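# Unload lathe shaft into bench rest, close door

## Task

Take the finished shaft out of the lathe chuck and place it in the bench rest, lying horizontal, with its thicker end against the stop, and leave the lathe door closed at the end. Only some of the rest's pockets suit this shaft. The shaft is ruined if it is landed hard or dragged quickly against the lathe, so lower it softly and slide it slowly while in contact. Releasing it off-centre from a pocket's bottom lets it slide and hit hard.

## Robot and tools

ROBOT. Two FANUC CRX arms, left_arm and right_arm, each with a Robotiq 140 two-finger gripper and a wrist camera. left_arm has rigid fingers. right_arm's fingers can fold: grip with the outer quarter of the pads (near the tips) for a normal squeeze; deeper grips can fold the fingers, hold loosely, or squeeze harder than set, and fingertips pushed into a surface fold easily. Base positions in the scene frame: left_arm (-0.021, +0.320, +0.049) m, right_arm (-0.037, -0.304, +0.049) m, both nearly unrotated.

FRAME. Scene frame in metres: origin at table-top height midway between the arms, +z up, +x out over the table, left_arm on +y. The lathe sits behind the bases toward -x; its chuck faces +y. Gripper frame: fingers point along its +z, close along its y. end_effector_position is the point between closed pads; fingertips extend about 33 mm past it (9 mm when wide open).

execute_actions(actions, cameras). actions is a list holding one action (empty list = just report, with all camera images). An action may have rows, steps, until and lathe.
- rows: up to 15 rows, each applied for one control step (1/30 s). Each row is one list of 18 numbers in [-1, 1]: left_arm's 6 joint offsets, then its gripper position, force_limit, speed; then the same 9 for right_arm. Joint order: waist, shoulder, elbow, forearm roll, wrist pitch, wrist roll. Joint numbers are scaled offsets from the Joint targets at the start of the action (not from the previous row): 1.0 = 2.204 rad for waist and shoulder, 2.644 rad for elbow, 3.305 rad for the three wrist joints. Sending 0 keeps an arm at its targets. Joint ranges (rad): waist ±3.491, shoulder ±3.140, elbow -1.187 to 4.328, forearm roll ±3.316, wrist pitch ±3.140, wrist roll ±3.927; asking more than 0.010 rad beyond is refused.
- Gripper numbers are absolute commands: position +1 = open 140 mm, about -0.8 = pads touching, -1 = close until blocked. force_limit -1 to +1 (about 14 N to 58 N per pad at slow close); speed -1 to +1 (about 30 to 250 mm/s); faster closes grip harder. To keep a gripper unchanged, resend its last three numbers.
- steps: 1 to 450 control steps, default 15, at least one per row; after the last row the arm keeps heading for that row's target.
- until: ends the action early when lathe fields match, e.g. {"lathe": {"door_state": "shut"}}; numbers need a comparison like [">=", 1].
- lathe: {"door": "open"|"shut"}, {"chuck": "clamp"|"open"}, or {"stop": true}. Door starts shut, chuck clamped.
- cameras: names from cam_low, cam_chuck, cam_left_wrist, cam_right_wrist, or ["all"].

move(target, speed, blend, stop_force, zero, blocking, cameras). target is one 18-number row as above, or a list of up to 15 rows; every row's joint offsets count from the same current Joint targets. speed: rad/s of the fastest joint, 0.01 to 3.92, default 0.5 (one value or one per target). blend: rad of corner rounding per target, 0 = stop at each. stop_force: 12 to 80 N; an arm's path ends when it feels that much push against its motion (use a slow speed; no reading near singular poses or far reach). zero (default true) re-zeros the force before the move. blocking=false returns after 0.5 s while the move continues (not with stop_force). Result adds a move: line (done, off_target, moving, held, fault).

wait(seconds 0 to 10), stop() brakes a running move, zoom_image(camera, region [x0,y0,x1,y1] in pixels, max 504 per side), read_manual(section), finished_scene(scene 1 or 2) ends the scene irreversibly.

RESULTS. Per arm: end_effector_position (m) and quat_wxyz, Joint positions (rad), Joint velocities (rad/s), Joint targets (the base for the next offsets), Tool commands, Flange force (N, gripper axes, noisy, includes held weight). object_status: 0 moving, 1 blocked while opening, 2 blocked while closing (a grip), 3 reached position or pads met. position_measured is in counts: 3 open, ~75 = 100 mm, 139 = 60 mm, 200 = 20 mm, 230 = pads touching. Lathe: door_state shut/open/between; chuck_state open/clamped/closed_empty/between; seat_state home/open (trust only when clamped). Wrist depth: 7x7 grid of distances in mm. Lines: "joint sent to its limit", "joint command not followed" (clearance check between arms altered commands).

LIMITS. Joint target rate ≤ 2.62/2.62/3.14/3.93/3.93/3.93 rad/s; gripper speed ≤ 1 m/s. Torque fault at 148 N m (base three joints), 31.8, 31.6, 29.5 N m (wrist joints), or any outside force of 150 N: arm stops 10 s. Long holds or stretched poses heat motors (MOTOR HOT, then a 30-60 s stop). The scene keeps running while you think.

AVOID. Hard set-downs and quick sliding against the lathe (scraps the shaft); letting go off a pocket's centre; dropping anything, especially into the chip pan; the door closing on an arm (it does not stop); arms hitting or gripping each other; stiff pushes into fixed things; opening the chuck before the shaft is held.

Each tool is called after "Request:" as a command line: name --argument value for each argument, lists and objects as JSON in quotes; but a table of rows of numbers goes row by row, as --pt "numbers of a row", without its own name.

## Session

Request:
execute_actions --actions '[{"lathe":{"door":"open"},"steps":2}]' --cameras '["all"]'

Request:
zoom_image --camera "cam_low" --region '[240, 215, 400, 300]'

Request:
zoom_image --camera "cam_chuck" --region '[140, 80, 560, 395]'

Scene clock: 0.27 s.
left_arm: end_effector_position=(+0.0901, -0.0741, +0.3372) position_measured=3 object_status=3 end_effector_quat_wxyz=(-0.007, -0.633, +0.773, +0.046) | right_arm: end_effector_position=(+0.7394, -0.6906, +0.3826) position_measured=3 object_status=3 end_effector_quat_wxyz=(-0.070, +0.849, -0.410, +0.327)
Joint positions: left_arm=[-0.973 -0.023 0.084 0.02 -1.768 0.758] | right_arm=[-0.32 0.549 0.748 -0.069 -1.092 1.019]
Flange force (N): left_arm=[2.8 -0.3 3.5] | right_arm=[10.9 -4.3 4.3]
Wrist depth (mm): cam_left_wrist=[395 1039 1080 797 1091 1064 764 / - - 1160 1102 1179 1166 821 / 456 - 1225 1205 1232 1321 - / 482 134 1260 1321 812 656 118 / - 145 1253 1433 621 574 107 / - 559 623 1566 530 509 365 / - 628 651 1768 521 389 336] | cam_right_wrist=[2505 1863 1703 1493 1362 1224 1135 / 2247 1801 1690 1397 1313 1211 1106 / 2158 1716 1546 1473 1260 1159 1068 / 1847 1535 1473 - 1106 1112 1004 / - 1503 1406 - - 445 104 / 1591 1503 - - 460 435 408 / 1557 602 - - - 404 -]
Joint targets: left_arm=[-0.973 -0.023 0.084 0.020 -1.768 0.758] | right_arm=[-0.320 0.549 0.748 -0.069 -1.092 1.019]
Tool commands: left_gripper/position=+1.0 left_gripper/force_limit=+1.0 left_gripper/speed=+1.0 right_gripper/position=+1.0 right_gripper/force_limit=+1.0 right_gripper/speed=+1.0
lathe: door_state=between chuck_state=clamped seat_state=home
camera_calibration:
cam_left_wrist: T_world_to_cam=[[-0.978738, 0.186463, 0.0854604, 0.0833733], [0.205034, 0.901023, 0.382254, -0.0769302], [-0.0057256, 0.391649, -0.920097, 0.487366], [0, 0, 0, 1]] pos_world=[0.100164, -0.137107, 0.470706]
cam_right_wrist: T_world_to_cam=[[-0.658181, -0.659204, -0.363659, 0.171652], [-0.627364, 0.747265, -0.21911, 1.06909], [0.416188, 0.0839325, -0.905397, 0.240347], [0, 0, 0, 1]] pos_world=[0.683656, -0.705912, 0.51428]

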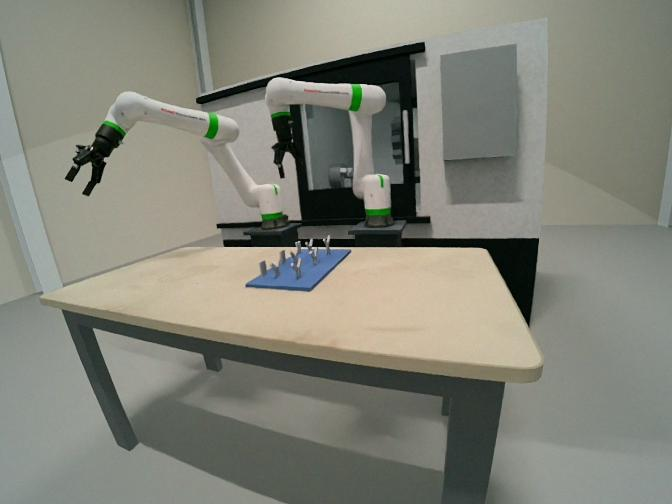

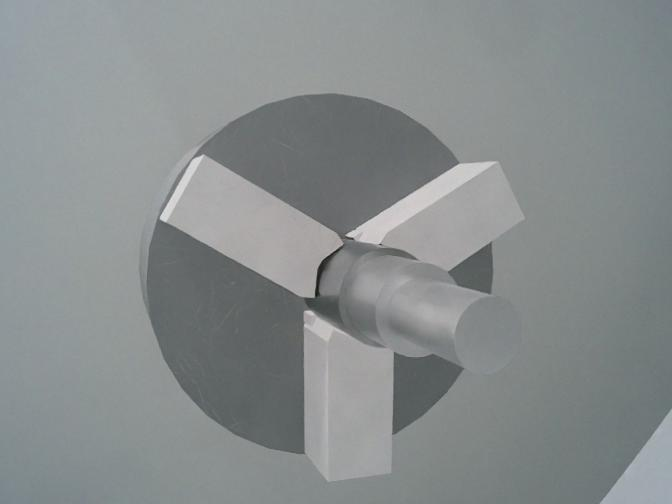

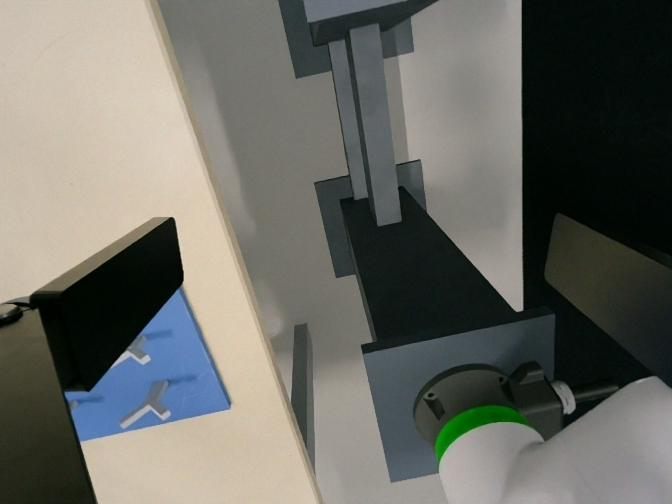

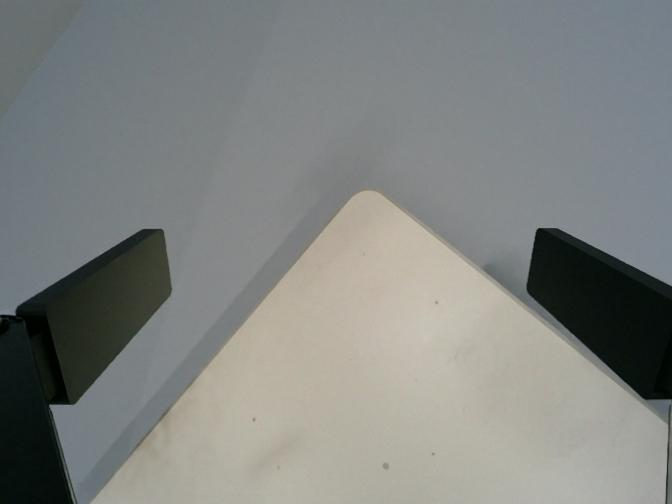

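Scaled by 3.150 from the camera's 672x504 image, which has a finer 960x720 frame.

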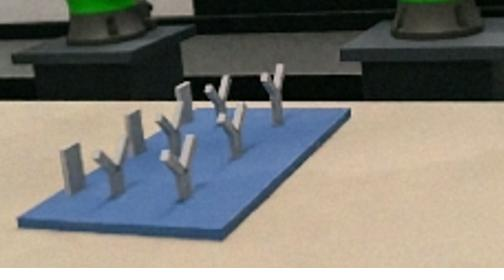

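Scaled by 1.200 from the camera's 672x504 image, which has a finer 960x720 frame.

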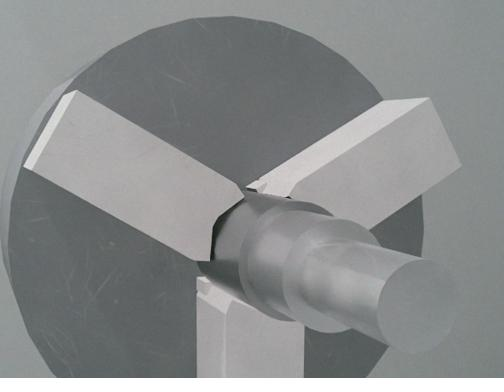

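Request:
move --target '[0.5005,0.2827,0.5734,-0.0061,0.4442,0.3758,1,1,1,-0.0817,-0.2037,-0.0938,-0.3864,-0.2142,-0.974,1,1,1]' --speed 1.0

Request:
move --target '[0,0.1906,0.5295,0,0.4176,0.3454,1,1,1,0.1461,0.3076,-0.1838,0,0,-0.046,1,1,1]' --speed 0.6 --cameras '["cam_right_wrist","cam_low"]'

Request:
zoom_image --camera "cam_right_wrist" --region '[220, 130, 620, 430]'

Scene clock: 29.97 s.
left_arm: end_effector_position=(+0.7260, +0.3005, +1.1640) position_measured=3 object_status=3 end_effector_quat_wxyz=(+0.127, +0.404, +0.120, +0.898) | right_arm: end_effector_position=(+0.4999, -0.2537, +0.5894) position_measured=3 object_status=3 end_effector_quat_wxyz=(+0.033, +0.261, +0.759, +0.596)
Joint positions: left_arm=[0.13 0.6 1.6 0 -0.3 2] | right_arm=[-0.5 0.1 0.5 -1.346 -1.8 -2.201]
Flange force (N): left_arm=no reading | right_arm=[-5.4 2.3 -1.6]
Wrist depth (mm): cam_left_wrist=[- - - - 4136 - - / 3272 - - - 3425 - - / 5098 - - 2579 4982 5481 - / 3045 125 - 3654 - 148 118 / - 109 3177 3322 3480 - 107 / - 2610 - - - 2520 - / - - - - - - -] | cam_right_wrist=[557 - 2626 - - - 3159 / 626 787 2945 3758 - 2595 - / 625 804 1147 3573 - - - / 643 142 2202 3353 - - 114 / - 131 2116 3027 3694 - 104 / - 1744 2116 2658 - - - / - 1503 1964 2534 - - -]
Joint targets: left_arm=[0.130 0.600 1.600 0.000 -0.300 2.000] | right_arm=[-0.500 0.100 0.500 -1.346 -1.800 -2.201]
lathe: door_state=open chuck_state=clamped seat_state=home
move: done

Scene clock: 32.73 s.
left_arm: end_effector_position=(-0.1774, +0.1649, +0.8714) position_measured=3 object_status=3 end_effector_quat_wxyz=(+0.480, -0.442, -0.514, +0.557) | right_arm: end_effector_position=(+0.4136, -0.0779, +0.1368) position_measured=3 object_status=3 end_effector_quat_wxyz=(+0.531, -0.468, -0.530, -0.468)
Joint positions: left_arm=[0.13 1.02 3 0 1.081 3.142] | right_arm=[-0.178 0.778 0.014 -1.346 -1.8 -2.353]
Flange force (N): left_arm=no reading | right_arm=[-6.0 4.0 -1.9]
Wrist depth (mm): cam_left_wrist=[4385 3780 379 434 - 1130 - / 5481 - 409 479 - 1253 1006 / 4385 5347 454 1225 1211 1239 1166 / - 134 497 840 895 783 124 / - 109 564 689 675 645 107 / - - 634 623 612 601 578 / - 4216 - 694 753 - -] | cam_right_wrist=[354 2449 4191 - - - 3353 / 470 574 4448 3694 - - - / 514 549 4112 3515 - 4637 - / 473 133 2831 434 439 145 402 / - 141 343 325 347 305 104 / - 262 291 263 277 277 251 / - 220 220 221 221 230 -]
Joint targets: left_arm=[0.130 1.020 3.000 0.000 1.081 3.142] | right_arm=[-0.178 0.778 0.014 -1.346 -1.800 -2.353]
lathe: door_state=open chuck_state=clamped seat_state=home
move: done
camera_calibration:
cam_right_wrist: T_world_to_cam=[[0.994676, 0.10264, 0.00920457, -0.403484], [0.0419708, -0.321915, -0.945838, 0.0924374], [-0.0941176, 0.941189, -0.324509, 0.300382], [0, 0, 0, 1]] pos_world=[0.425727, -0.211545, 0.188621]
Images, in order (width x height): cam_low 672x504, cam_right_wrist 672x504.

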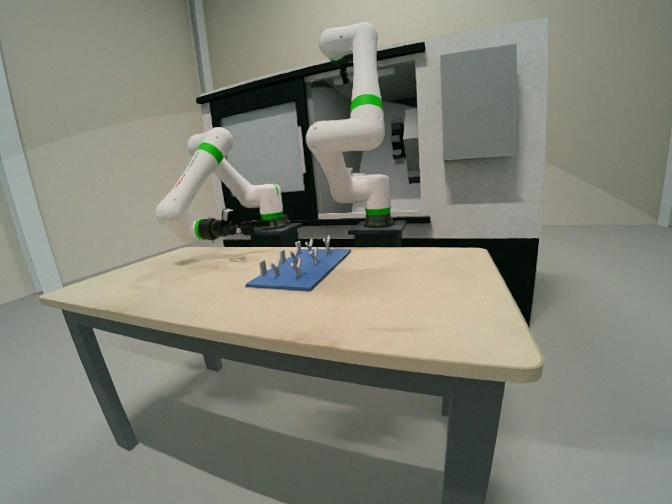

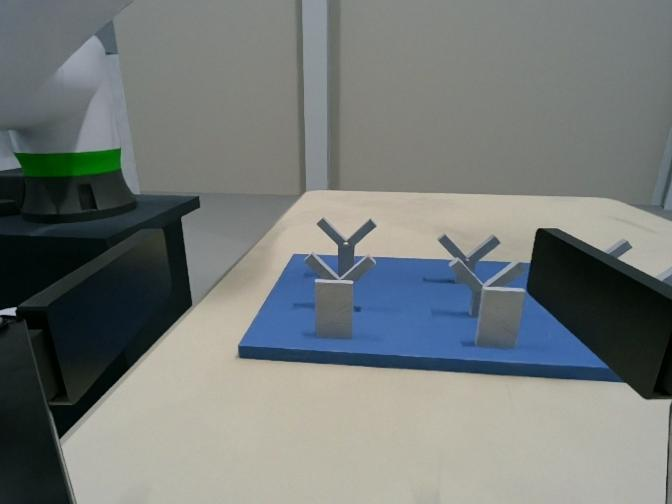

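Scaled by 1.260 from the camera's 672x504 image, which has a finer 960x720 frame.

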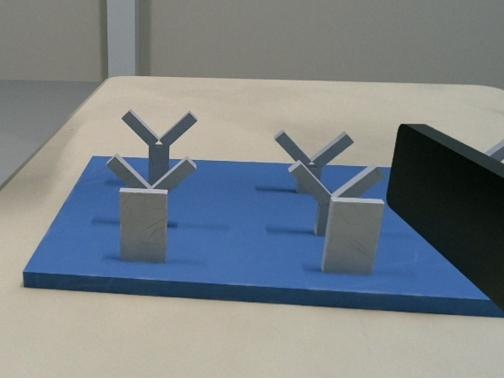

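Request:
zoom_image --camera "cam_right_wrist" --region '[290, 210, 390, 345]'

Request:
zoom_image --camera "cam_right_wrist" --region '[430, 225, 540, 355]'

Scaled by 3.733 from the camera's 672x504 image, which has a finer 960x720 frame.

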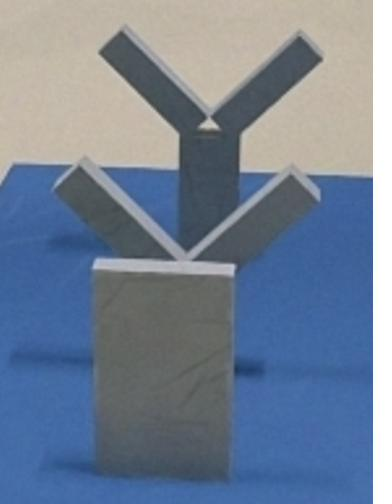

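Scaled by 3.877 from the camera's 672x504 image, which has a finer 960x720 frame.

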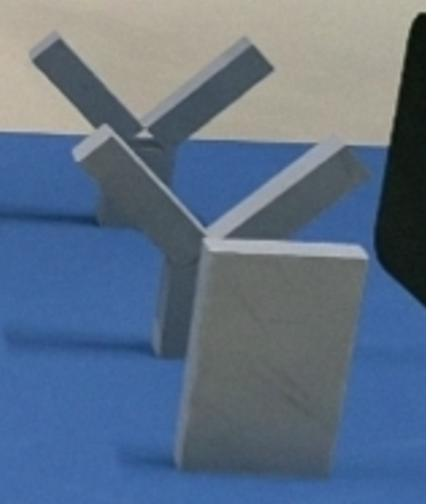

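Request:
move --target '[0,0,0.458,0,-0.2888,0,1,1,1,-0.1679,0,0,0,0,0,1,1,1]' --speed 0.6 --cameras '["cam_left_wrist","cam_right_wrist"]'

Request:
zoom_image --camera "cam_left_wrist" --region '[290, 140, 390, 270]'

Request:
zoom_image --camera "cam_right_wrist" --region '[200, 170, 520, 330]'

Scene clock: 72.17 s.
left_arm: end_effector_position=(-0.4283, +0.1271, +0.3643) position_measured=3 object_status=3 end_effector_quat_wxyz=(-0.419, +0.500, +0.581, -0.486) | right_arm: end_effector_position=(+0.4650, -0.2562, +0.1368) position_measured=3 object_status=3 end_effector_quat_wxyz=(-0.436, +0.558, +0.434, +0.557)
Joint positions: left_arm=[0.13 1.02 4.211 0 0.126 3.142] | right_arm=[-0.548 0.778 0.014 -1.346 -1.8 -2.353]
Flange force (N): left_arm=no reading | right_arm=[-6.3 4.1 -2.4]
Wrist depth (mm): cam_left_wrist=[- - 830 721 - - 571 / 1205 - - - - 612 577 / 1102 1172 1085 797 780 635 583 / 910 134 818 547 772 668 124 / - 145 621 506 594 628 112 / - 494 493 494 497 501 489 / - 411 413 420 435 448 -] | cam_right_wrist=[- 3302 - - - 3406 - / - - 4191 - 3633 - - / - 3694 - 886 - 5891 2759 / 2724 142 472 480 518 - 505 / - 324 391 401 370 326 104 / 249 275 277 276 276 277 - / - 220 220 221 214 220 -]
Joint targets: left_arm=[0.130 1.020 4.211 0.000 0.126 3.142] | right_arm=[-0.548 0.778 0.014 -1.346 -1.800 -2.353]
lathe: door_state=open chuck_state=clamped seat_state=home
move: done
camera_calibration:
cam_left_wrist: T_world_to_cam=[[0.178503, 0.0358615, -0.983286, 0.440269], [0.470867, -0.880589, 0.0533641, 0.297733], [-0.863956, -0.472523, -0.174074, -0.098848], [0, 0, 0, 1]] pos_world=[-0.304182, 0.199683, 0.399815]
cam_right_wrist: T_world_to_cam=[[0.964487, -0.263971, 0.00917013, -0.516183], [-0.0773054, -0.315313, -0.945834, 0.0899021], [0.252565, 0.911536, -0.324521, 0.30431], [0, 0, 0, 1]] pos_world=[0.427944, -0.3853, 0.188521]
Images, in order (width x height): cam_left_wrist 672x504, cam_right_wrist 672x504.

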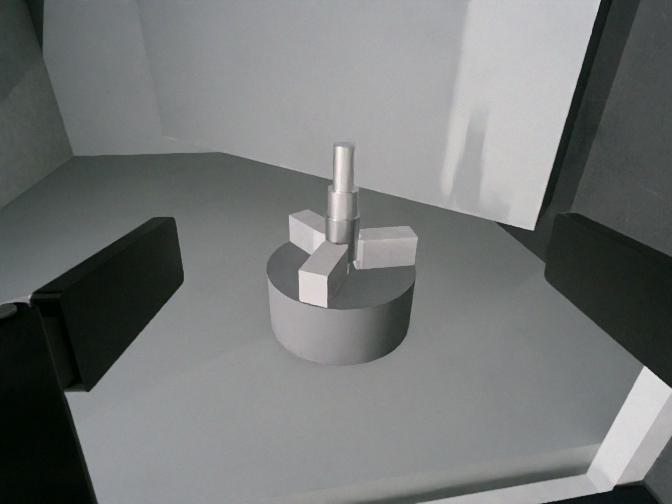

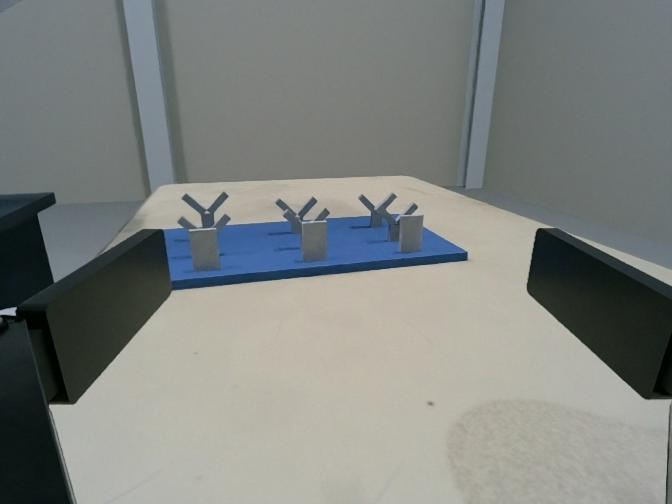

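Scaled by 3.877 from the camera's 672x504 image, which has a finer 960x720 frame.

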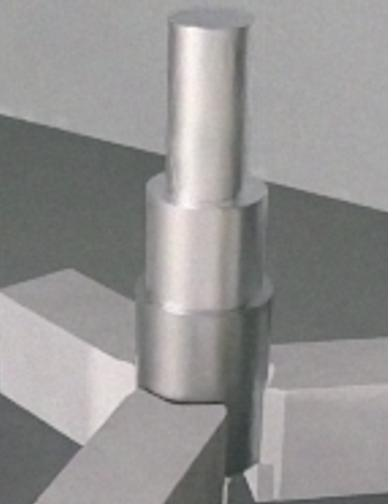

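Scaled by 1.575 from the camera's 672x504 image, which has a finer 960x720 frame.

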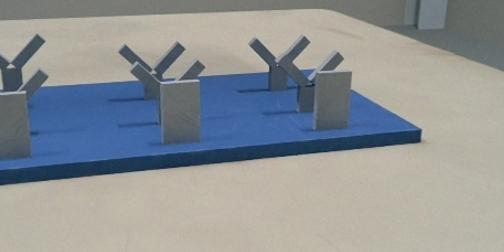

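Request:
move --pt "0.2348 -0.5731 -0.0954 -0.222 -0.394 0.1002 1 1 1 0 0 0 0 0 0 1 1 1" --pt "0.1303 -0.6723 -0.2313 -0.1609 -0.3374 0.0945 1 1 1 0 0 0 0 0 0 1 1 1" --speed '[0.6,0.25]' --cameras '["cam_left_wrist","cam_chuck"]'

Request:
zoom_image --camera "cam_left_wrist" --region '[150, 20, 570, 335]'

Scene clock: 116.03 s.
left_arm: end_effector_position=(-0.7795, +0.0090, +0.2982) position_measured=3 object_status=3 end_effector_quat_wxyz=(+0.500, -0.500, -0.500, +0.499) | right_arm: end_effector_position=(+0.4650, -0.2563, +0.1368) position_measured=3 object_status=3 end_effector_quat_wxyz=(-0.436, +0.558, +0.434, +0.557)
Joint positions: left_arm=[0.417 -0.462 3.6 -0.532 -0.989 3.454] | right_arm=[-0.548 0.778 0.014 -1.346 -1.8 -2.353]
Flange force (N): left_arm=[-0.3 2.4 -0.7] | right_arm=[-6.1 4.5 -2.6]
Wrist depth (mm): cam_left_wrist=[- 681 609 113 369 328 275 / - 957 - 118 383 339 289 / 1142 1136 1282 127 400 349 305 / 873 134 712 130 429 381 123 / - 144 244 137 454 450 107 / - 367 218 143 154 155 153 / - 176 124 131 163 163 163] | cam_right_wrist=[- - 3573 - - - - / - 4637 - - - - - / - - - - - 3963 3633 / 2449 142 493 518 528 145 459 / - 324 367 345 344 326 104 / 250 289 275 276 290 278 251 / - 212 220 221 220 221 -]
Joint targets: left_arm=[0.417 -0.462 3.600 -0.532 -0.989 3.454] | right_arm=[-0.548 0.778 0.014 -1.346 -1.800 -2.353]
lathe: door_state=open chuck_state=clamped seat_state=home
move: done
camera_calibration:
cam_left_wrist: T_world_to_cam=[[0.00739492, 0.00898129, -0.999932, 0.314106], [0.338004, -0.941126, -0.00595341, 0.277408], [-0.941116, -0.337937, -0.00999526, -0.579962], [0, 0, 0, 1]] pos_world=[-0.641899, 0.0622641, 0.30994]
Images, in order (width x height): cam_chuck 672x504, cam_left_wrist 672x504.

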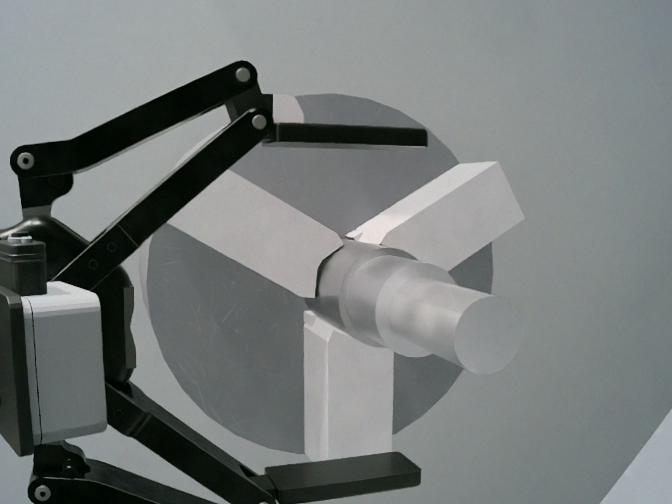

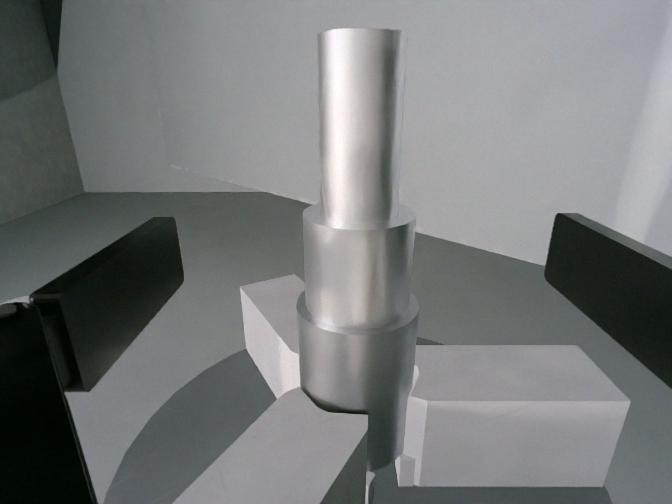

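Scaled by 1.200 from the camera's 672x504 image, which has a finer 960x720 frame.

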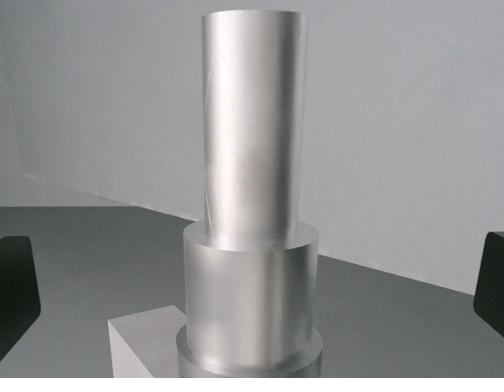

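Request:
move --target '[0,0.0006,0,0,0,0,1,1,1,0,0,0,0,0,0,1,1,1]' --speed 0.1

Request:
move --target '[0,0,0,0,0,0,-1,0.4,-1,0,0,0,0,0,0,1,1,1]'

Request:
wait --seconds 0.8 --cameras '["cam_left_wrist","cam_chuck"]'

Scene clock: 135.27 s.
left_arm: end_effector_position=(-0.7795, +0.0091, +0.2993) position_measured=3 object_status=3 end_effector_quat_wxyz=(+0.500, -0.500, -0.500, +0.500) | right_arm: end_effector_position=(+0.4650, -0.2563, +0.1368) position_measured=3 object_status=3 end_effector_quat_wxyz=(-0.436, +0.558, +0.434, +0.557)
Joint positions: left_arm=[0.417 -0.461 3.6 -0.532 -0.989 3.454] | right_arm=[-0.548 0.778 0.014 -1.346 -1.8 -2.353]
Flange force (N): left_arm=[-0.2 2.6 -1.3] | right_arm=[-6.2 4.0 -1.9]
Wrist depth (mm): cam_left_wrist=[- - 562 422 379 320 280 / - 1091 - 119 380 349 274 / 996 1142 746 126 406 353 302 / 880 134 712 130 601 375 118 / - 145 246 137 454 458 107 / - 370 219 144 154 154 153 / - 183 124 129 164 163 162] | cam_right_wrist=[- - - - - 4036 - / 4036 3824 - - - - - / - - - - 1129 3758 2906 / 2831 142 473 485 520 556 569 / - 324 413 - 347 145 104 / 250 276 276 278 276 263 251 / - 220 214 221 221 221 -]
Joint targets: left_arm=[0.417 -0.461 3.600 -0.532 -0.989 3.454] | right_arm=[-0.548 0.778 0.014 -1.346 -1.800 -2.353]
lathe: door_state=open chuck_state=clamped seat_state=home
move: done

Scene clock: 139.30 s.
left_arm: end_effector_position=(-0.7794, +0.0091, +0.2993) position_measured=172 object_status=0 end_effector_quat_wxyz=(+0.500, -0.500, -0.500, +0.500) | right_arm: end_effector_position=(+0.4650, -0.2563, +0.1368) position_measured=3 object_status=3 end_effector_quat_wxyz=(-0.436, +0.558, +0.434, +0.557)
Joint positions: left_arm=[0.417 -0.461 3.6 -0.532 -0.989 3.454] | right_arm=[-0.548 0.778 0.014 -1.346 -1.8 -2.353]
Flange force (N): left_arm=[0.4 -9.7 -22.8] | right_arm=[-6.1 3.6 -2.3]
Wrist depth (mm): cam_left_wrist=[966 - - 113 367 323 280 / 974 - - 118 378 339 289 / 1015 884 748 126 393 352 301 / 724 714 709 130 130 368 307 / 558 - 87 136 139 86 86 / - - - 144 150 - 69 / - - - 133 163 - -] | cam_right_wrist=[- - - 3515 4954 - - / 3758 - - - 4274 3892 2534 / - 5589 - 908 - - - / 2724 142 471 489 516 145 458 / - 326 396 369 - - 104 / 249 276 276 276 276 277 110 / - 212 221 220 220 220 -]
Joint targets: left_arm=[0.417 -0.461 3.600 -0.532 -0.989 3.454] | right_arm=[-0.548 0.778 0.014 -1.346 -1.800 -2.353]
lathe: door_state=open chuck_state=clamped seat_state=home
move: done

Scene clock: 140.10 s.
left_arm: end_effector_position=(-0.7795, +0.0091, +0.2993) position_measured=172 object_status=2 end_effector_quat_wxyz=(+0.500, -0.500, -0.500, +0.500) | right_arm: end_effector_position=(+0.4650, -0.2563, +0.1368) position_measured=3 object_status=3 end_effector_quat_wxyz=(-0.436, +0.558, +0.434, +0.557)
Joint positions: left_arm=[0.417 -0.461 3.6 -0.532 -0.989 3.454] | right_arm=[-0.548 0.778 0.014 -1.346 -1.8 -2.353]
Flange force (N): left_arm=[1.5 -9.9 -22.9] | right_arm=[-6.5 4.7 -2.5]
Wrist depth (mm): cam_left_wrist=[962 753 589 113 372 324 280 / 929 - - 118 368 344 290 / 902 1166 681 127 390 363 - / 721 716 716 130 130 361 312 / 559 81 87 136 139 86 87 / - - - 144 150 - 69 / - - - 133 163 - -] | cam_right_wrist=[- - - - - 2595 2868 / - - 3633 - 3633 - 2868 / - - - - - 3892 - / 660 142 472 514 508 145 2505 / - 323 369 - 371 326 104 / 250 263 277 277 294 293 252 / - 221 220 221 221 221 -]
Joint targets: left_arm=[0.417 -0.461 3.600 -0.532 -0.989 3.454] | right_arm=[-0.548 0.778 0.014 -1.346 -1.800 -2.353]
Tool commands: left_gripper/position=-1.0 left_gripper/force_limit=+0.4 left_gripper/speed=-1.0 right_gripper/position=+1.0 right_gripper/force_limit=+1.0 right_gripper/speed=+1.0
lathe: door_state=open chuck_state=clamped seat_state=home
wait: 0.80 s
camera_calibration:
cam_left_wrist: T_world_to_cam=[[0.00624889, 0.00833607, -0.999946, 0.314208], [0.337911, -0.941161, -0.00573432, 0.277348], [-0.941157, -0.337857, -0.00869806, -0.580258], [0, 0, 0, 1]] pos_world=[-0.641796, 0.0623655, 0.310734]
Images, in order (width x height): cam_chuck 672x504, cam_left_wrist 672x504.

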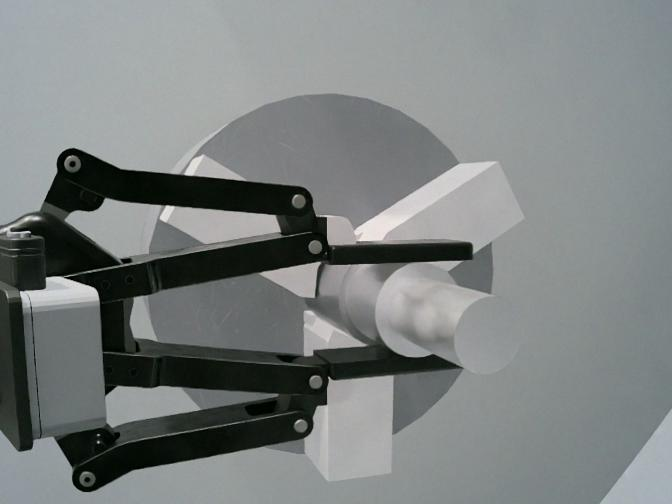

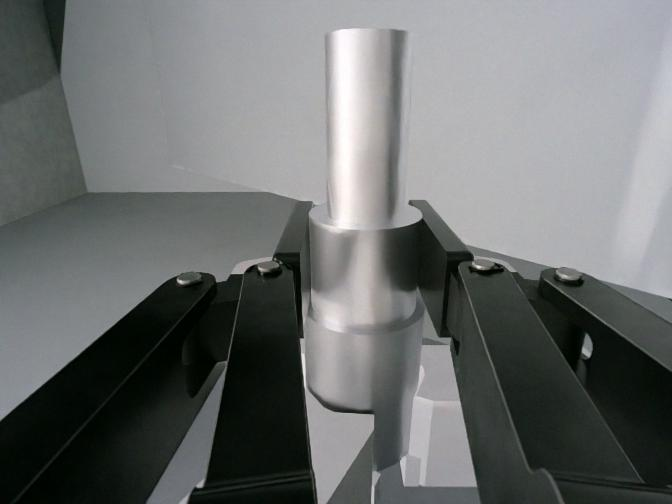

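Request:
execute_actions --actions '[{"lathe":{"chuck":"open"},"steps":120,"until":{"lathe":{"chuck_state":"open"}}}]' --cameras '["cam_chuck"]'

Scene clock: 173.90 s.
left_arm: end_effector_position=(-0.7795, +0.0091, +0.2992) position_measured=172 object_status=2 end_effector_quat_wxyz=(+0.500, -0.500, -0.500, +0.500) | right_arm: end_effector_position=(+0.4650, -0.2563, +0.1368) position_measured=3 object_status=3 end_effector_quat_wxyz=(-0.436, +0.558, +0.434, +0.557)
Joint positions: left_arm=[0.417 -0.461 3.6 -0.532 -0.989 3.454] | right_arm=[-0.548 0.778 0.014 -1.346 -1.8 -2.353]
Flange force (N): left_arm=[2.0 8.3 -1.1] | right_arm=[-6.6 4.5 -2.4]
Wrist depth (mm): cam_left_wrist=[921 756 614 420 368 323 269 / 929 1085 641 118 377 345 293 / - 1179 687 127 392 352 303 / 736 716 728 130 130 359 315 / - 81 87 136 138 86 86 / - - - 144 150 - 69 / - - - 134 163 - -] | cam_right_wrist=[3758 3824 - - - 4637 - / - - - - - - - / - - 939 - - - - / 2724 142 474 515 508 145 2691 / - 324 368 373 371 325 104 / - 276 276 263 291 290 252 / - 220 220 221 221 221 -]
Joint targets: left_arm=[0.417 -0.461 3.600 -0.532 -0.989 3.454] | right_arm=[-0.548 0.778 0.014 -1.346 -1.800 -2.353]
Tool commands: left_gripper/position=-1.0 left_gripper/force_limit=+0.4 left_gripper/speed=-1.0 right_gripper/position=+1.0 right_gripper/force_limit=+1.0 right_gripper/speed=+1.0
lathe: door_state=open chuck_state=open seat_state=open
Images, in order (width x height): cam_chuck 672x504.

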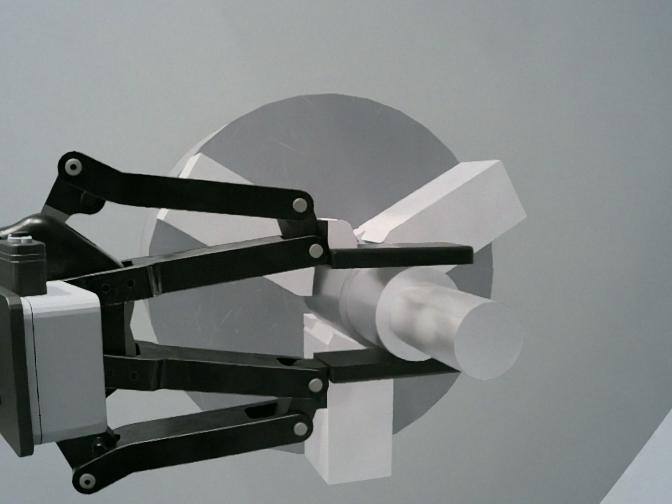

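Request:
move --pt "-0.01238 0.00697 0.00571 0.00954 0.00218 -0.00533 -1 0.4 -1 0 0 0 0 0 0 1 1 1" --pt "-0.02499 0.01307 0.01098 0.0193 0.00445 -0.0108 -1 0.4 -1 0 0 0 0 0 0 1 1 1" --pt "-0.03783 0.019 0.01584 0.02931 0.00681 -0.01641 -1 0.4 -1 0 0 0 0 0 0 1 1 1" --pt "-0.05091 0.02478 0.02026 0.03955 0.00926 -0.02218 -1 0.4 -1 0 0 0 0 0 0 1 1 1" --speed '[0.025]' --blend '[0.005,0.005,0.005,0]' --cameras '["cam_chuck"]'

speed must be one number or one for each of the 4 targets, got a list of 1; nothing of the call was run

Request:
move --pt "-0.01238 0.00697 0.00571 0.00954 0.00218 -0.00533 -1 0.4 -1 0 0 0 0 0 0 1 1 1" --pt "-0.02499 0.01307 0.01098 0.0193 0.00445 -0.0108 -1 0.4 -1 0 0 0 0 0 0 1 1 1" --pt "-0.03783 0.019 0.01584 0.02931 0.00681 -0.01641 -1 0.4 -1 0 0 0 0 0 0 1 1 1" --pt "-0.05091 0.02478 0.02026 0.03955 0.00926 -0.02218 -1 0.4 -1 0 0 0 0 0 0 1 1 1" --speed 0.025 --blend '[0.005,0.005,0.005,0]' --cameras '["cam_chuck"]'

Scene clock: 198.20 s.
left_arm: end_effector_position=(-0.7789, +0.0589, +0.3002) position_measured=172 object_status=2 end_effector_quat_wxyz=(+0.501, -0.500, -0.499, +0.500) | right_arm: end_effector_position=(+0.4650, -0.2563, +0.1368) position_measured=3 object_status=3 end_effector_quat_wxyz=(-0.436, +0.558, +0.434, +0.557)
Joint positions: left_arm=[0.305 -0.406 3.653 -0.401 -0.959 3.381] | right_arm=[-0.548 0.778 0.014 -1.346 -1.8 -2.353]
Flange force (N): left_arm=[-0.2 8.6 -0.8] | right_arm=[-5.9 4.1 -2.4]
Wrist depth (mm): cam_left_wrist=[- - 589 411 373 321 271 / - 1096 626 119 379 334 289 / - 1239 - 127 131 344 304 / 867 853 860 131 128 353 313 / 670 81 87 137 139 86 86 / - - - 148 149 - 69 / - - - 162 - - -] | cam_right_wrist=[- - - 5189 - - - / - - 3406 - - - - / - - 6410 1009 - - - / 2868 142 472 485 502 145 2595 / - 132 363 369 370 326 104 / 250 262 277 276 276 278 251 / - 220 221 221 220 221 -]
Joint targets: left_arm=[0.305 -0.406 3.653 -0.401 -0.959 3.381] | right_arm=[-0.548 0.778 0.014 -1.346 -1.800 -2.353]
lathe: door_state=open chuck_state=open seat_state=open
move: done
Images, in order (width x height): cam_chuck 672x504.

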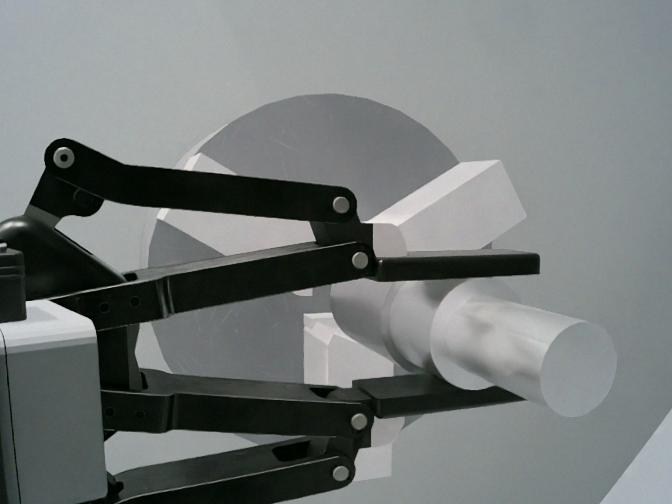

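Request:
zoom_image --camera "cam_chuck" --region '[260, 200, 540, 480]'

Scaled by 1.800 from the camera's 672x504 image, which has a finer 960x720 frame.

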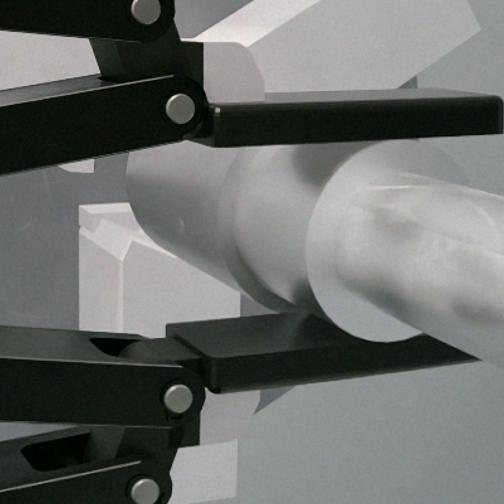

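Request:
move --pt "-0.0794 0.6470 0.2110 0.1213 0.3281 -0.0724 -1 0.4 -1 0 0 0 0 0 0 1 1 1" --pt "-0.0794 0.6470 -0.2848 0.1213 0.6169 -0.0724 -1 0.4 -1 0 0 0 0 0 0 1 1 1" --speed '[0.45,0.5]' --blend '[0.15,0]'

Request:
execute_actions --actions '[{"lathe":{"door":"shut"},"steps":1}]'

Request:
move --target '[-0.1193,-0.3407,-0.9973,0,-0.8003,0,-1,0.4,-1,0.1679,0,0,0,0,0,1,1,1]' --speed 0.55 --cameras '["cam_left_wrist","cam_right_wrist","cam_low"]'

Scene clock: 225.53 s.
left_arm: end_effector_position=(-0.1328, +0.1715, +0.9219) position_measured=172 object_status=2 end_effector_quat_wxyz=(+0.501, -0.418, -0.485, +0.582) | right_arm: end_effector_position=(+0.4650, -0.2563, +0.1368) position_measured=3 object_status=3 end_effector_quat_wxyz=(-0.436, +0.558, +0.434, +0.557)
Joint positions: left_arm=[0.13 1.02 2.9 0 1.08 3.142] | right_arm=[-0.548 0.778 0.014 -1.346 -1.8 -2.353]
Flange force (N): left_arm=[-5.6 13.8 -3.7] | right_arm=[-5.5 4.2 -2.2]
Wrist depth (mm): cam_left_wrist=[5925 - - 114 454 1113 1102 / - 4567 - 118 501 1232 - / 5621 4872 - 126 1218 1179 1246 / - - - 131 130 913 949 / - 81 87 136 139 86 86 / - - - 148 149 - 69 / - - - 157 - - -] | cam_right_wrist=[- - - 4359 - - - / - 3205 - - - - - / - 3633 - - 3824 - - / 675 430 518 519 515 145 507 / - 325 347 345 394 146 104 / 250 275 277 277 265 262 251 / - 220 220 221 220 231 -]
Joint targets: left_arm=[0.130 1.020 2.900 0.000 1.080 3.142] | right_arm=[-0.548 0.778 0.014 -1.346 -1.800 -2.353]
lathe: door_state=open chuck_state=open seat_state=open
move: done

Scene clock: 225.77 s.
left_arm: end_effector_position=(-0.1328, +0.1715, +0.9219) position_measured=172 object_status=2 end_effector_quat_wxyz=(+0.501, -0.418, -0.485, +0.582) | right_arm: end_effector_position=(+0.4650, -0.2563, +0.1368) position_measured=3 object_status=3 end_effector_quat_wxyz=(-0.436, +0.558, +0.434, +0.557)
Joint positions: left_arm=[0.13 1.02 2.9 0 1.08 3.142] | right_arm=[-0.548 0.778 0.014 -1.346 -1.8 -2.353]
Flange force (N): left_arm=[-4.9 13.9 -3.3] | right_arm=[-6.3 4.8 -1.9]
Wrist depth (mm): cam_left_wrist=[4982 - - 114 463 1172 1142 / - - 3915 118 1624 1290 1313 / - - - 127 1211 1297 - / - - 5347 131 130 895 891 / - - 83 136 139 86 86 / - - - 148 149 - 69 / - - - 157 - - -] | cam_right_wrist=[- - 3694 - - - - / - - - 4036 4954 - 2564 / 3892 - 4738 - 935 - - / 3114 142 472 489 514 145 2395 / - 324 368 395 353 325 104 / 249 290 276 282 277 278 - / - 220 220 220 221 221 -]
Joint targets: left_arm=[0.130 1.020 2.900 0.000 1.080 3.142] | right_arm=[-0.548 0.778 0.014 -1.346 -1.800 -2.353]
Tool commands: left_gripper/position=-1.0 left_gripper/force_limit=+0.4 left_gripper/speed=-1.0 right_gripper/position=+1.0 right_gripper/force_limit=+1.0 right_gripper/speed=+1.0
lathe: door_state=between chuck_state=open seat_state=open

Scene clock: 231.00 s.
left_arm: end_effector_position=(+0.4995, +0.1294, +0.2698) position_measured=172 object_status=2 end_effector_quat_wxyz=(+0.000, +0.746, +0.666, +0.000) | right_arm: end_effector_position=(+0.4136, -0.0779, +0.1368) position_measured=3 object_status=3 end_effector_quat_wxyz=(+0.531, -0.468, -0.530, -0.468)
Joint positions: left_arm=[-0.133 0.269 0.263 0 -1.565 3.142] | right_arm=[-0.178 0.778 0.014 -1.346 -1.8 -2.353]
Flange force (N): left_arm=[-1.9 2.1 8.9] | right_arm=[-6.1 4.0 -2.0]
Wrist depth (mm): cam_left_wrist=[363 350 347 340 343 340 341 / 535 372 372 118 362 363 - / 1185 393 388 127 384 387 399 / 1246 - 410 131 130 422 - / - 83 87 136 139 86 - / - - - 148 150 - 69 / - - - 158 - - -] | cam_right_wrist=[462 - - 3353 3515 224 2945 / 479 580 - - - - - / 513 1388 2906 3515 - - - / - 133 2564 432 441 145 121 / - 124 347 324 348 305 104 / - 263 292 277 277 277 251 / - 212 220 221 221 221 -]
Joint targets: left_arm=[-0.133 0.269 0.263 0.000 -1.565 3.142] | right_arm=[-0.178 0.778 0.014 -1.346 -1.800 -2.353]
lathe: door_state=shut chuck_state=open seat_state=open
move: done
camera_calibration:
cam_left_wrist: T_world_to_cam=[[0.994437, -0.105123, 0.0065809, -0.474664], [-0.101119, -0.935342, 0.338984, 0.0837333], [-0.0294795, -0.337764, -0.940769, 0.459902], [0, 0, 0, 1]] pos_world=[0.494048, 0.18376, 0.407401]
cam_right_wrist: T_world_to_cam=[[0.99468, 0.102608, 0.00911067, -0.403474], [0.041872, -0.321926, -0.945838, 0.0923823], [-0.0941173, 0.941188, -0.32451, 0.300349], [0, 0, 0, 1]] pos_world=[0.425727, -0.211545, 0.188521]
Images, in order (width x height): cam_low 672x504, cam_left_wrist 672x504, cam_right_wrist 672x504.

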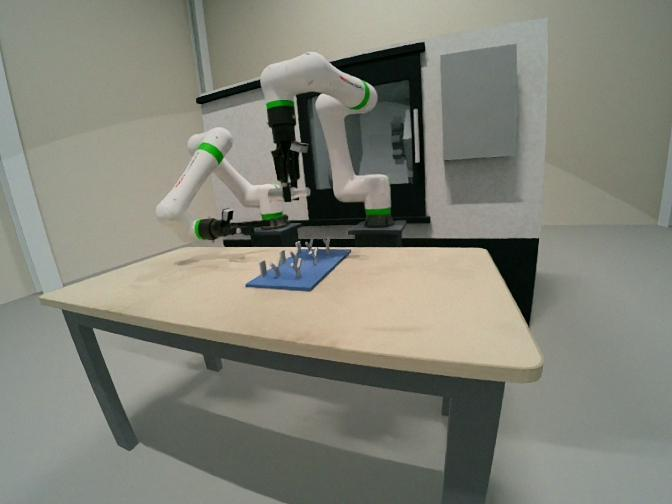

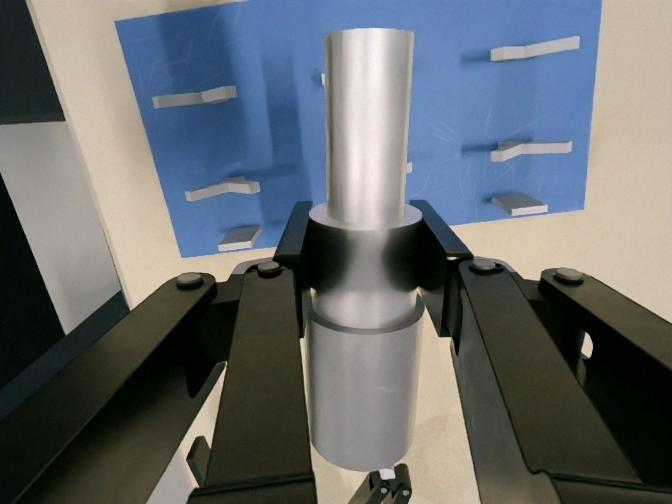

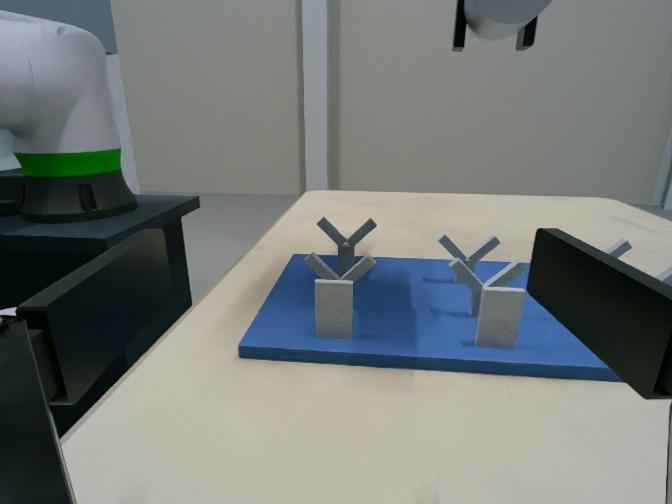

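Request:
move --target '[0.03503,-0.11705,-0.19079,0,0.07464,0.01235,-1,0.4,-1,0,0,0,0,0,0,1,1,1]' --speed 0.3 --cameras '["cam_left_wrist","cam_right_wrist"]'

Request:
zoom_image --camera "cam_right_wrist" --region '[200, 100, 500, 400]'

Request:
zoom_image --camera "cam_left_wrist" --region '[180, 0, 560, 380]'

Scene clock: 253.87 s.
left_arm: end_effector_position=(+0.3947, +0.1744, +0.1796) position_measured=172 object_status=2 end_effector_quat_wxyz=(+0.000, +0.706, +0.709, +0.000) | right_arm: end_effector_position=(+0.4136, -0.0779, +0.1368) position_measured=3 object_status=3 end_effector_quat_wxyz=(+0.531, -0.468, -0.530, -0.468)
Joint positions: left_arm=[-0.056 0.011 -0.242 0 -1.318 3.183] | right_arm=[-0.178 0.778 0.014 -1.346 -1.8 -2.353]
Flange force (N): left_arm=[-2.2 1.5 9.3] | right_arm=[-5.5 3.6 -2.3]
Wrist depth (mm): cam_left_wrist=[436 283 273 271 265 269 267 / 488 298 289 118 278 278 279 / 1054 746 305 128 293 297 296 / 1148 840 - 130 131 309 316 / - 81 87 136 139 86 86 / - - - 148 150 - 69 / - - - 159 - - -] | cam_right_wrist=[472 4112 4738 338 3892 - 2986 / 478 560 - 336 - - 3253 / 514 1425 4448 298 - - 3824 / - 142 2247 424 430 344 396 / - 324 345 324 347 306 104 / - 275 275 266 276 279 - / - 211 220 221 221 212 -]
Joint targets: left_arm=[-0.056 0.011 -0.242 0.000 -1.318 3.183] | right_arm=[-0.178 0.778 0.014 -1.346 -1.800 -2.353]
lathe: door_state=shut chuck_state=open seat_state=open
move: done
camera_calibration:
cam_left_wrist: T_world_to_cam=[[0.999896, 0.0127916, 0.00670046, -0.387856], [0.00976327, -0.940743, 0.338979, 0.103], [0.0106395, -0.338878, -0.94077, 0.371522], [0, 0, 0, 1]] pos_world=[0.382858, 0.227758, 0.317201]
cam_right_wrist: T_world_to_cam=[[0.99468, 0.102608, 0.00911067, -0.403474], [0.041872, -0.321926, -0.945838, 0.0923823], [-0.0941173, 0.941188, -0.32451, 0.300349], [0, 0, 0, 1]] pos_world=[0.425727, -0.211545, 0.188521]
Images, in order (width x height): cam_left_wrist 672x504, cam_right_wrist 672x504.

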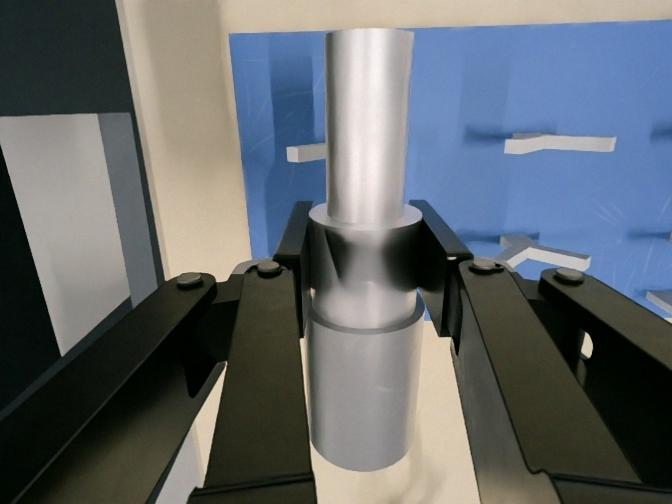

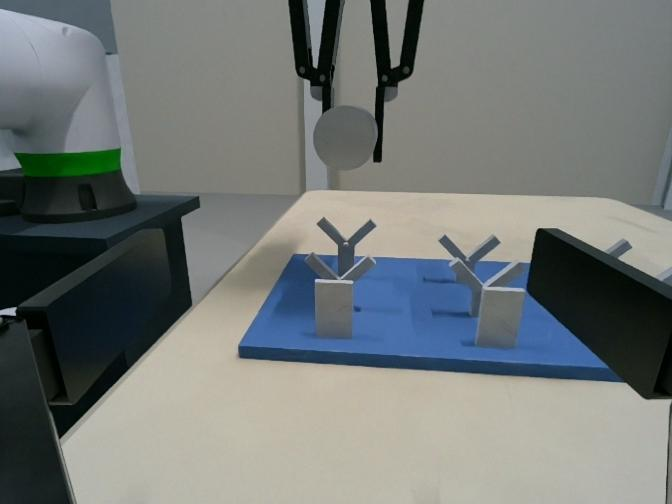

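Scaled by 1.680 from the camera's 672x504 image, which has a finer 960x720 frame.

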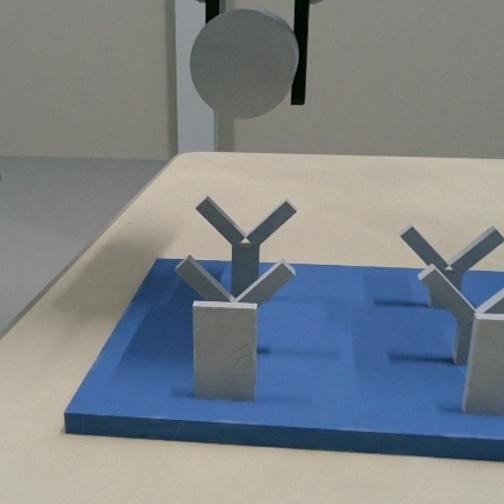

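Scaled by 1.326 from the camera's 672x504 image, which has a finer 960x720 frame.

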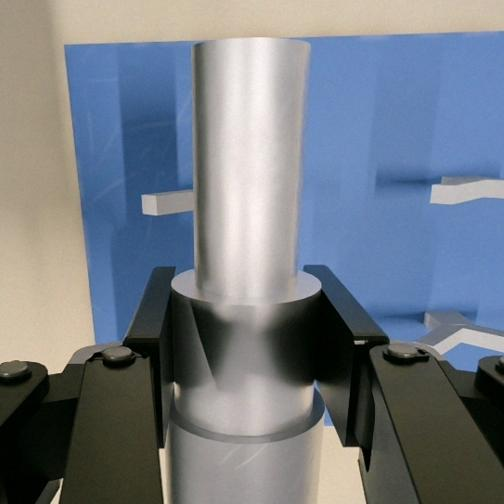

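Request:
move --target '[-0.00567,0.01827,-0.04012,0,0.04428,0.00378,-1,0.4,-1,0,0,0,0,0,0,1,1,1]' --speed 0.15 --cameras '["cam_left_wrist","cam_right_wrist"]'

Request:
zoom_image --camera "cam_right_wrist" --region '[260, 180, 430, 350]'

Request:
zoom_image --camera "cam_left_wrist" --region '[250, 0, 490, 240]'

Scene clock: 317.03 s.
left_arm: end_effector_position=(+0.3892, +0.1694, +0.1196) position_measured=172 object_status=2 end_effector_quat_wxyz=(+0.000, +0.705, +0.709, +0.000) | right_arm: end_effector_position=(+0.4136, -0.0779, +0.1368) position_measured=3 object_status=3 end_effector_quat_wxyz=(+0.531, -0.468, -0.530, -0.468)
Joint positions: left_arm=[-0.068 0.051 -0.348 0 -1.172 3.195] | right_arm=[-0.178 0.778 0.014 -1.346 -1.8 -2.353]
Flange force (N): left_arm=[-2.4 2.3 9.3] | right_arm=[-6.0 4.2 -2.1]
Wrist depth (mm): cam_left_wrist=[392 226 213 208 209 210 210 / 457 - 229 120 222 223 220 / 1029 249 242 128 231 237 236 / 1085 271 248 130 130 249 248 / - 81 87 136 139 86 86 / - - - 148 150 - 69 / - - - 159 - - -] | cam_right_wrist=[457 - - 326 - - - / 478 - - 352 - - - / 513 562 3824 334 - 4112 - / 466 142 2759 426 439 145 623 / - 142 348 324 346 306 104 / - 276 246 276 277 283 252 / - 220 221 230 220 221 -]
Joint targets: left_arm=[-0.068 0.051 -0.348 0.000 -1.172 3.195] | right_arm=[-0.178 0.778 0.014 -1.346 -1.800 -2.353]
lathe: door_state=shut chuck_state=open seat_state=open
move: done
camera_calibration:
cam_left_wrist: T_world_to_cam=[[0.999896, 0.0127924, 0.0066995, -0.381991], [0.00976341, -0.940711, 0.339067, 0.118658], [0.0106398, -0.338966, -0.940738, 0.313451], [0, 0, 0, 1]] pos_world=[0.377458, 0.222759, 0.257201]
cam_right_wrist: T_world_to_cam=[[0.99468, 0.102608, 0.00911067, -0.403474], [0.041872, -0.321926, -0.945838, 0.0923823], [-0.0941173, 0.941188, -0.32451, 0.300349], [0, 0, 0, 1]] pos_world=[0.425727, -0.211545, 0.188521]
Images, in order (width x height): cam_left_wrist 672x504, cam_right_wrist 672x504.

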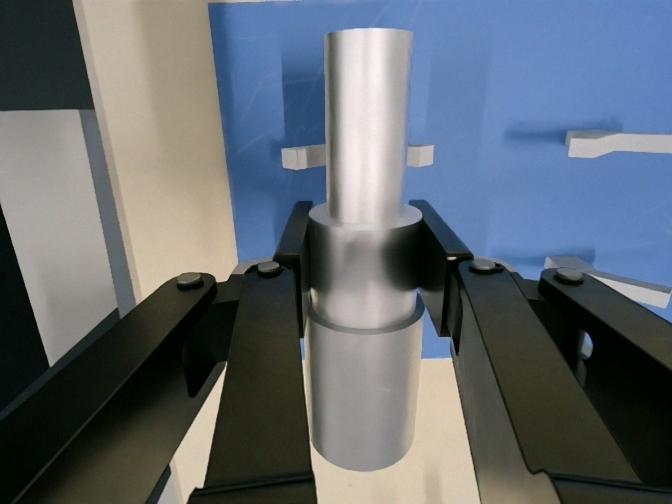

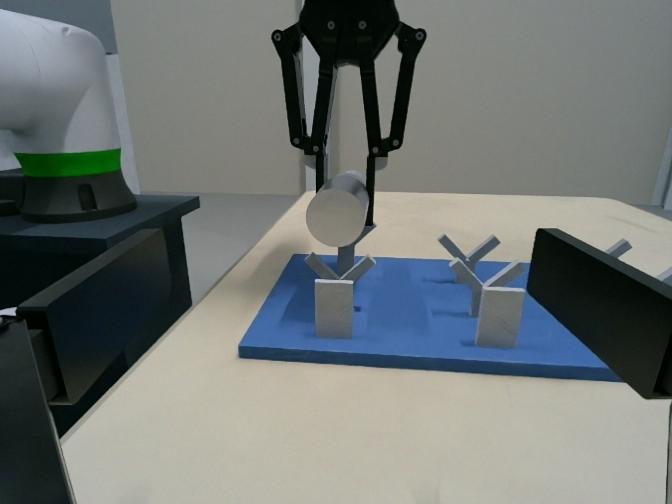

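Scaled by 2.965 from the camera's 672x504 image, which has a finer 960x720 frame.

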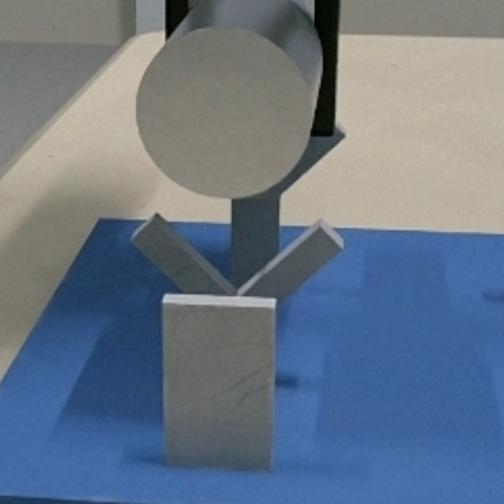

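Scaled by 2.100 from the camera's 672x504 image, which has a finer 960x720 frame.

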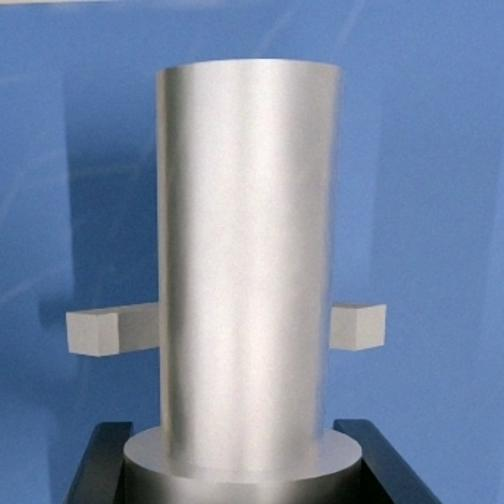

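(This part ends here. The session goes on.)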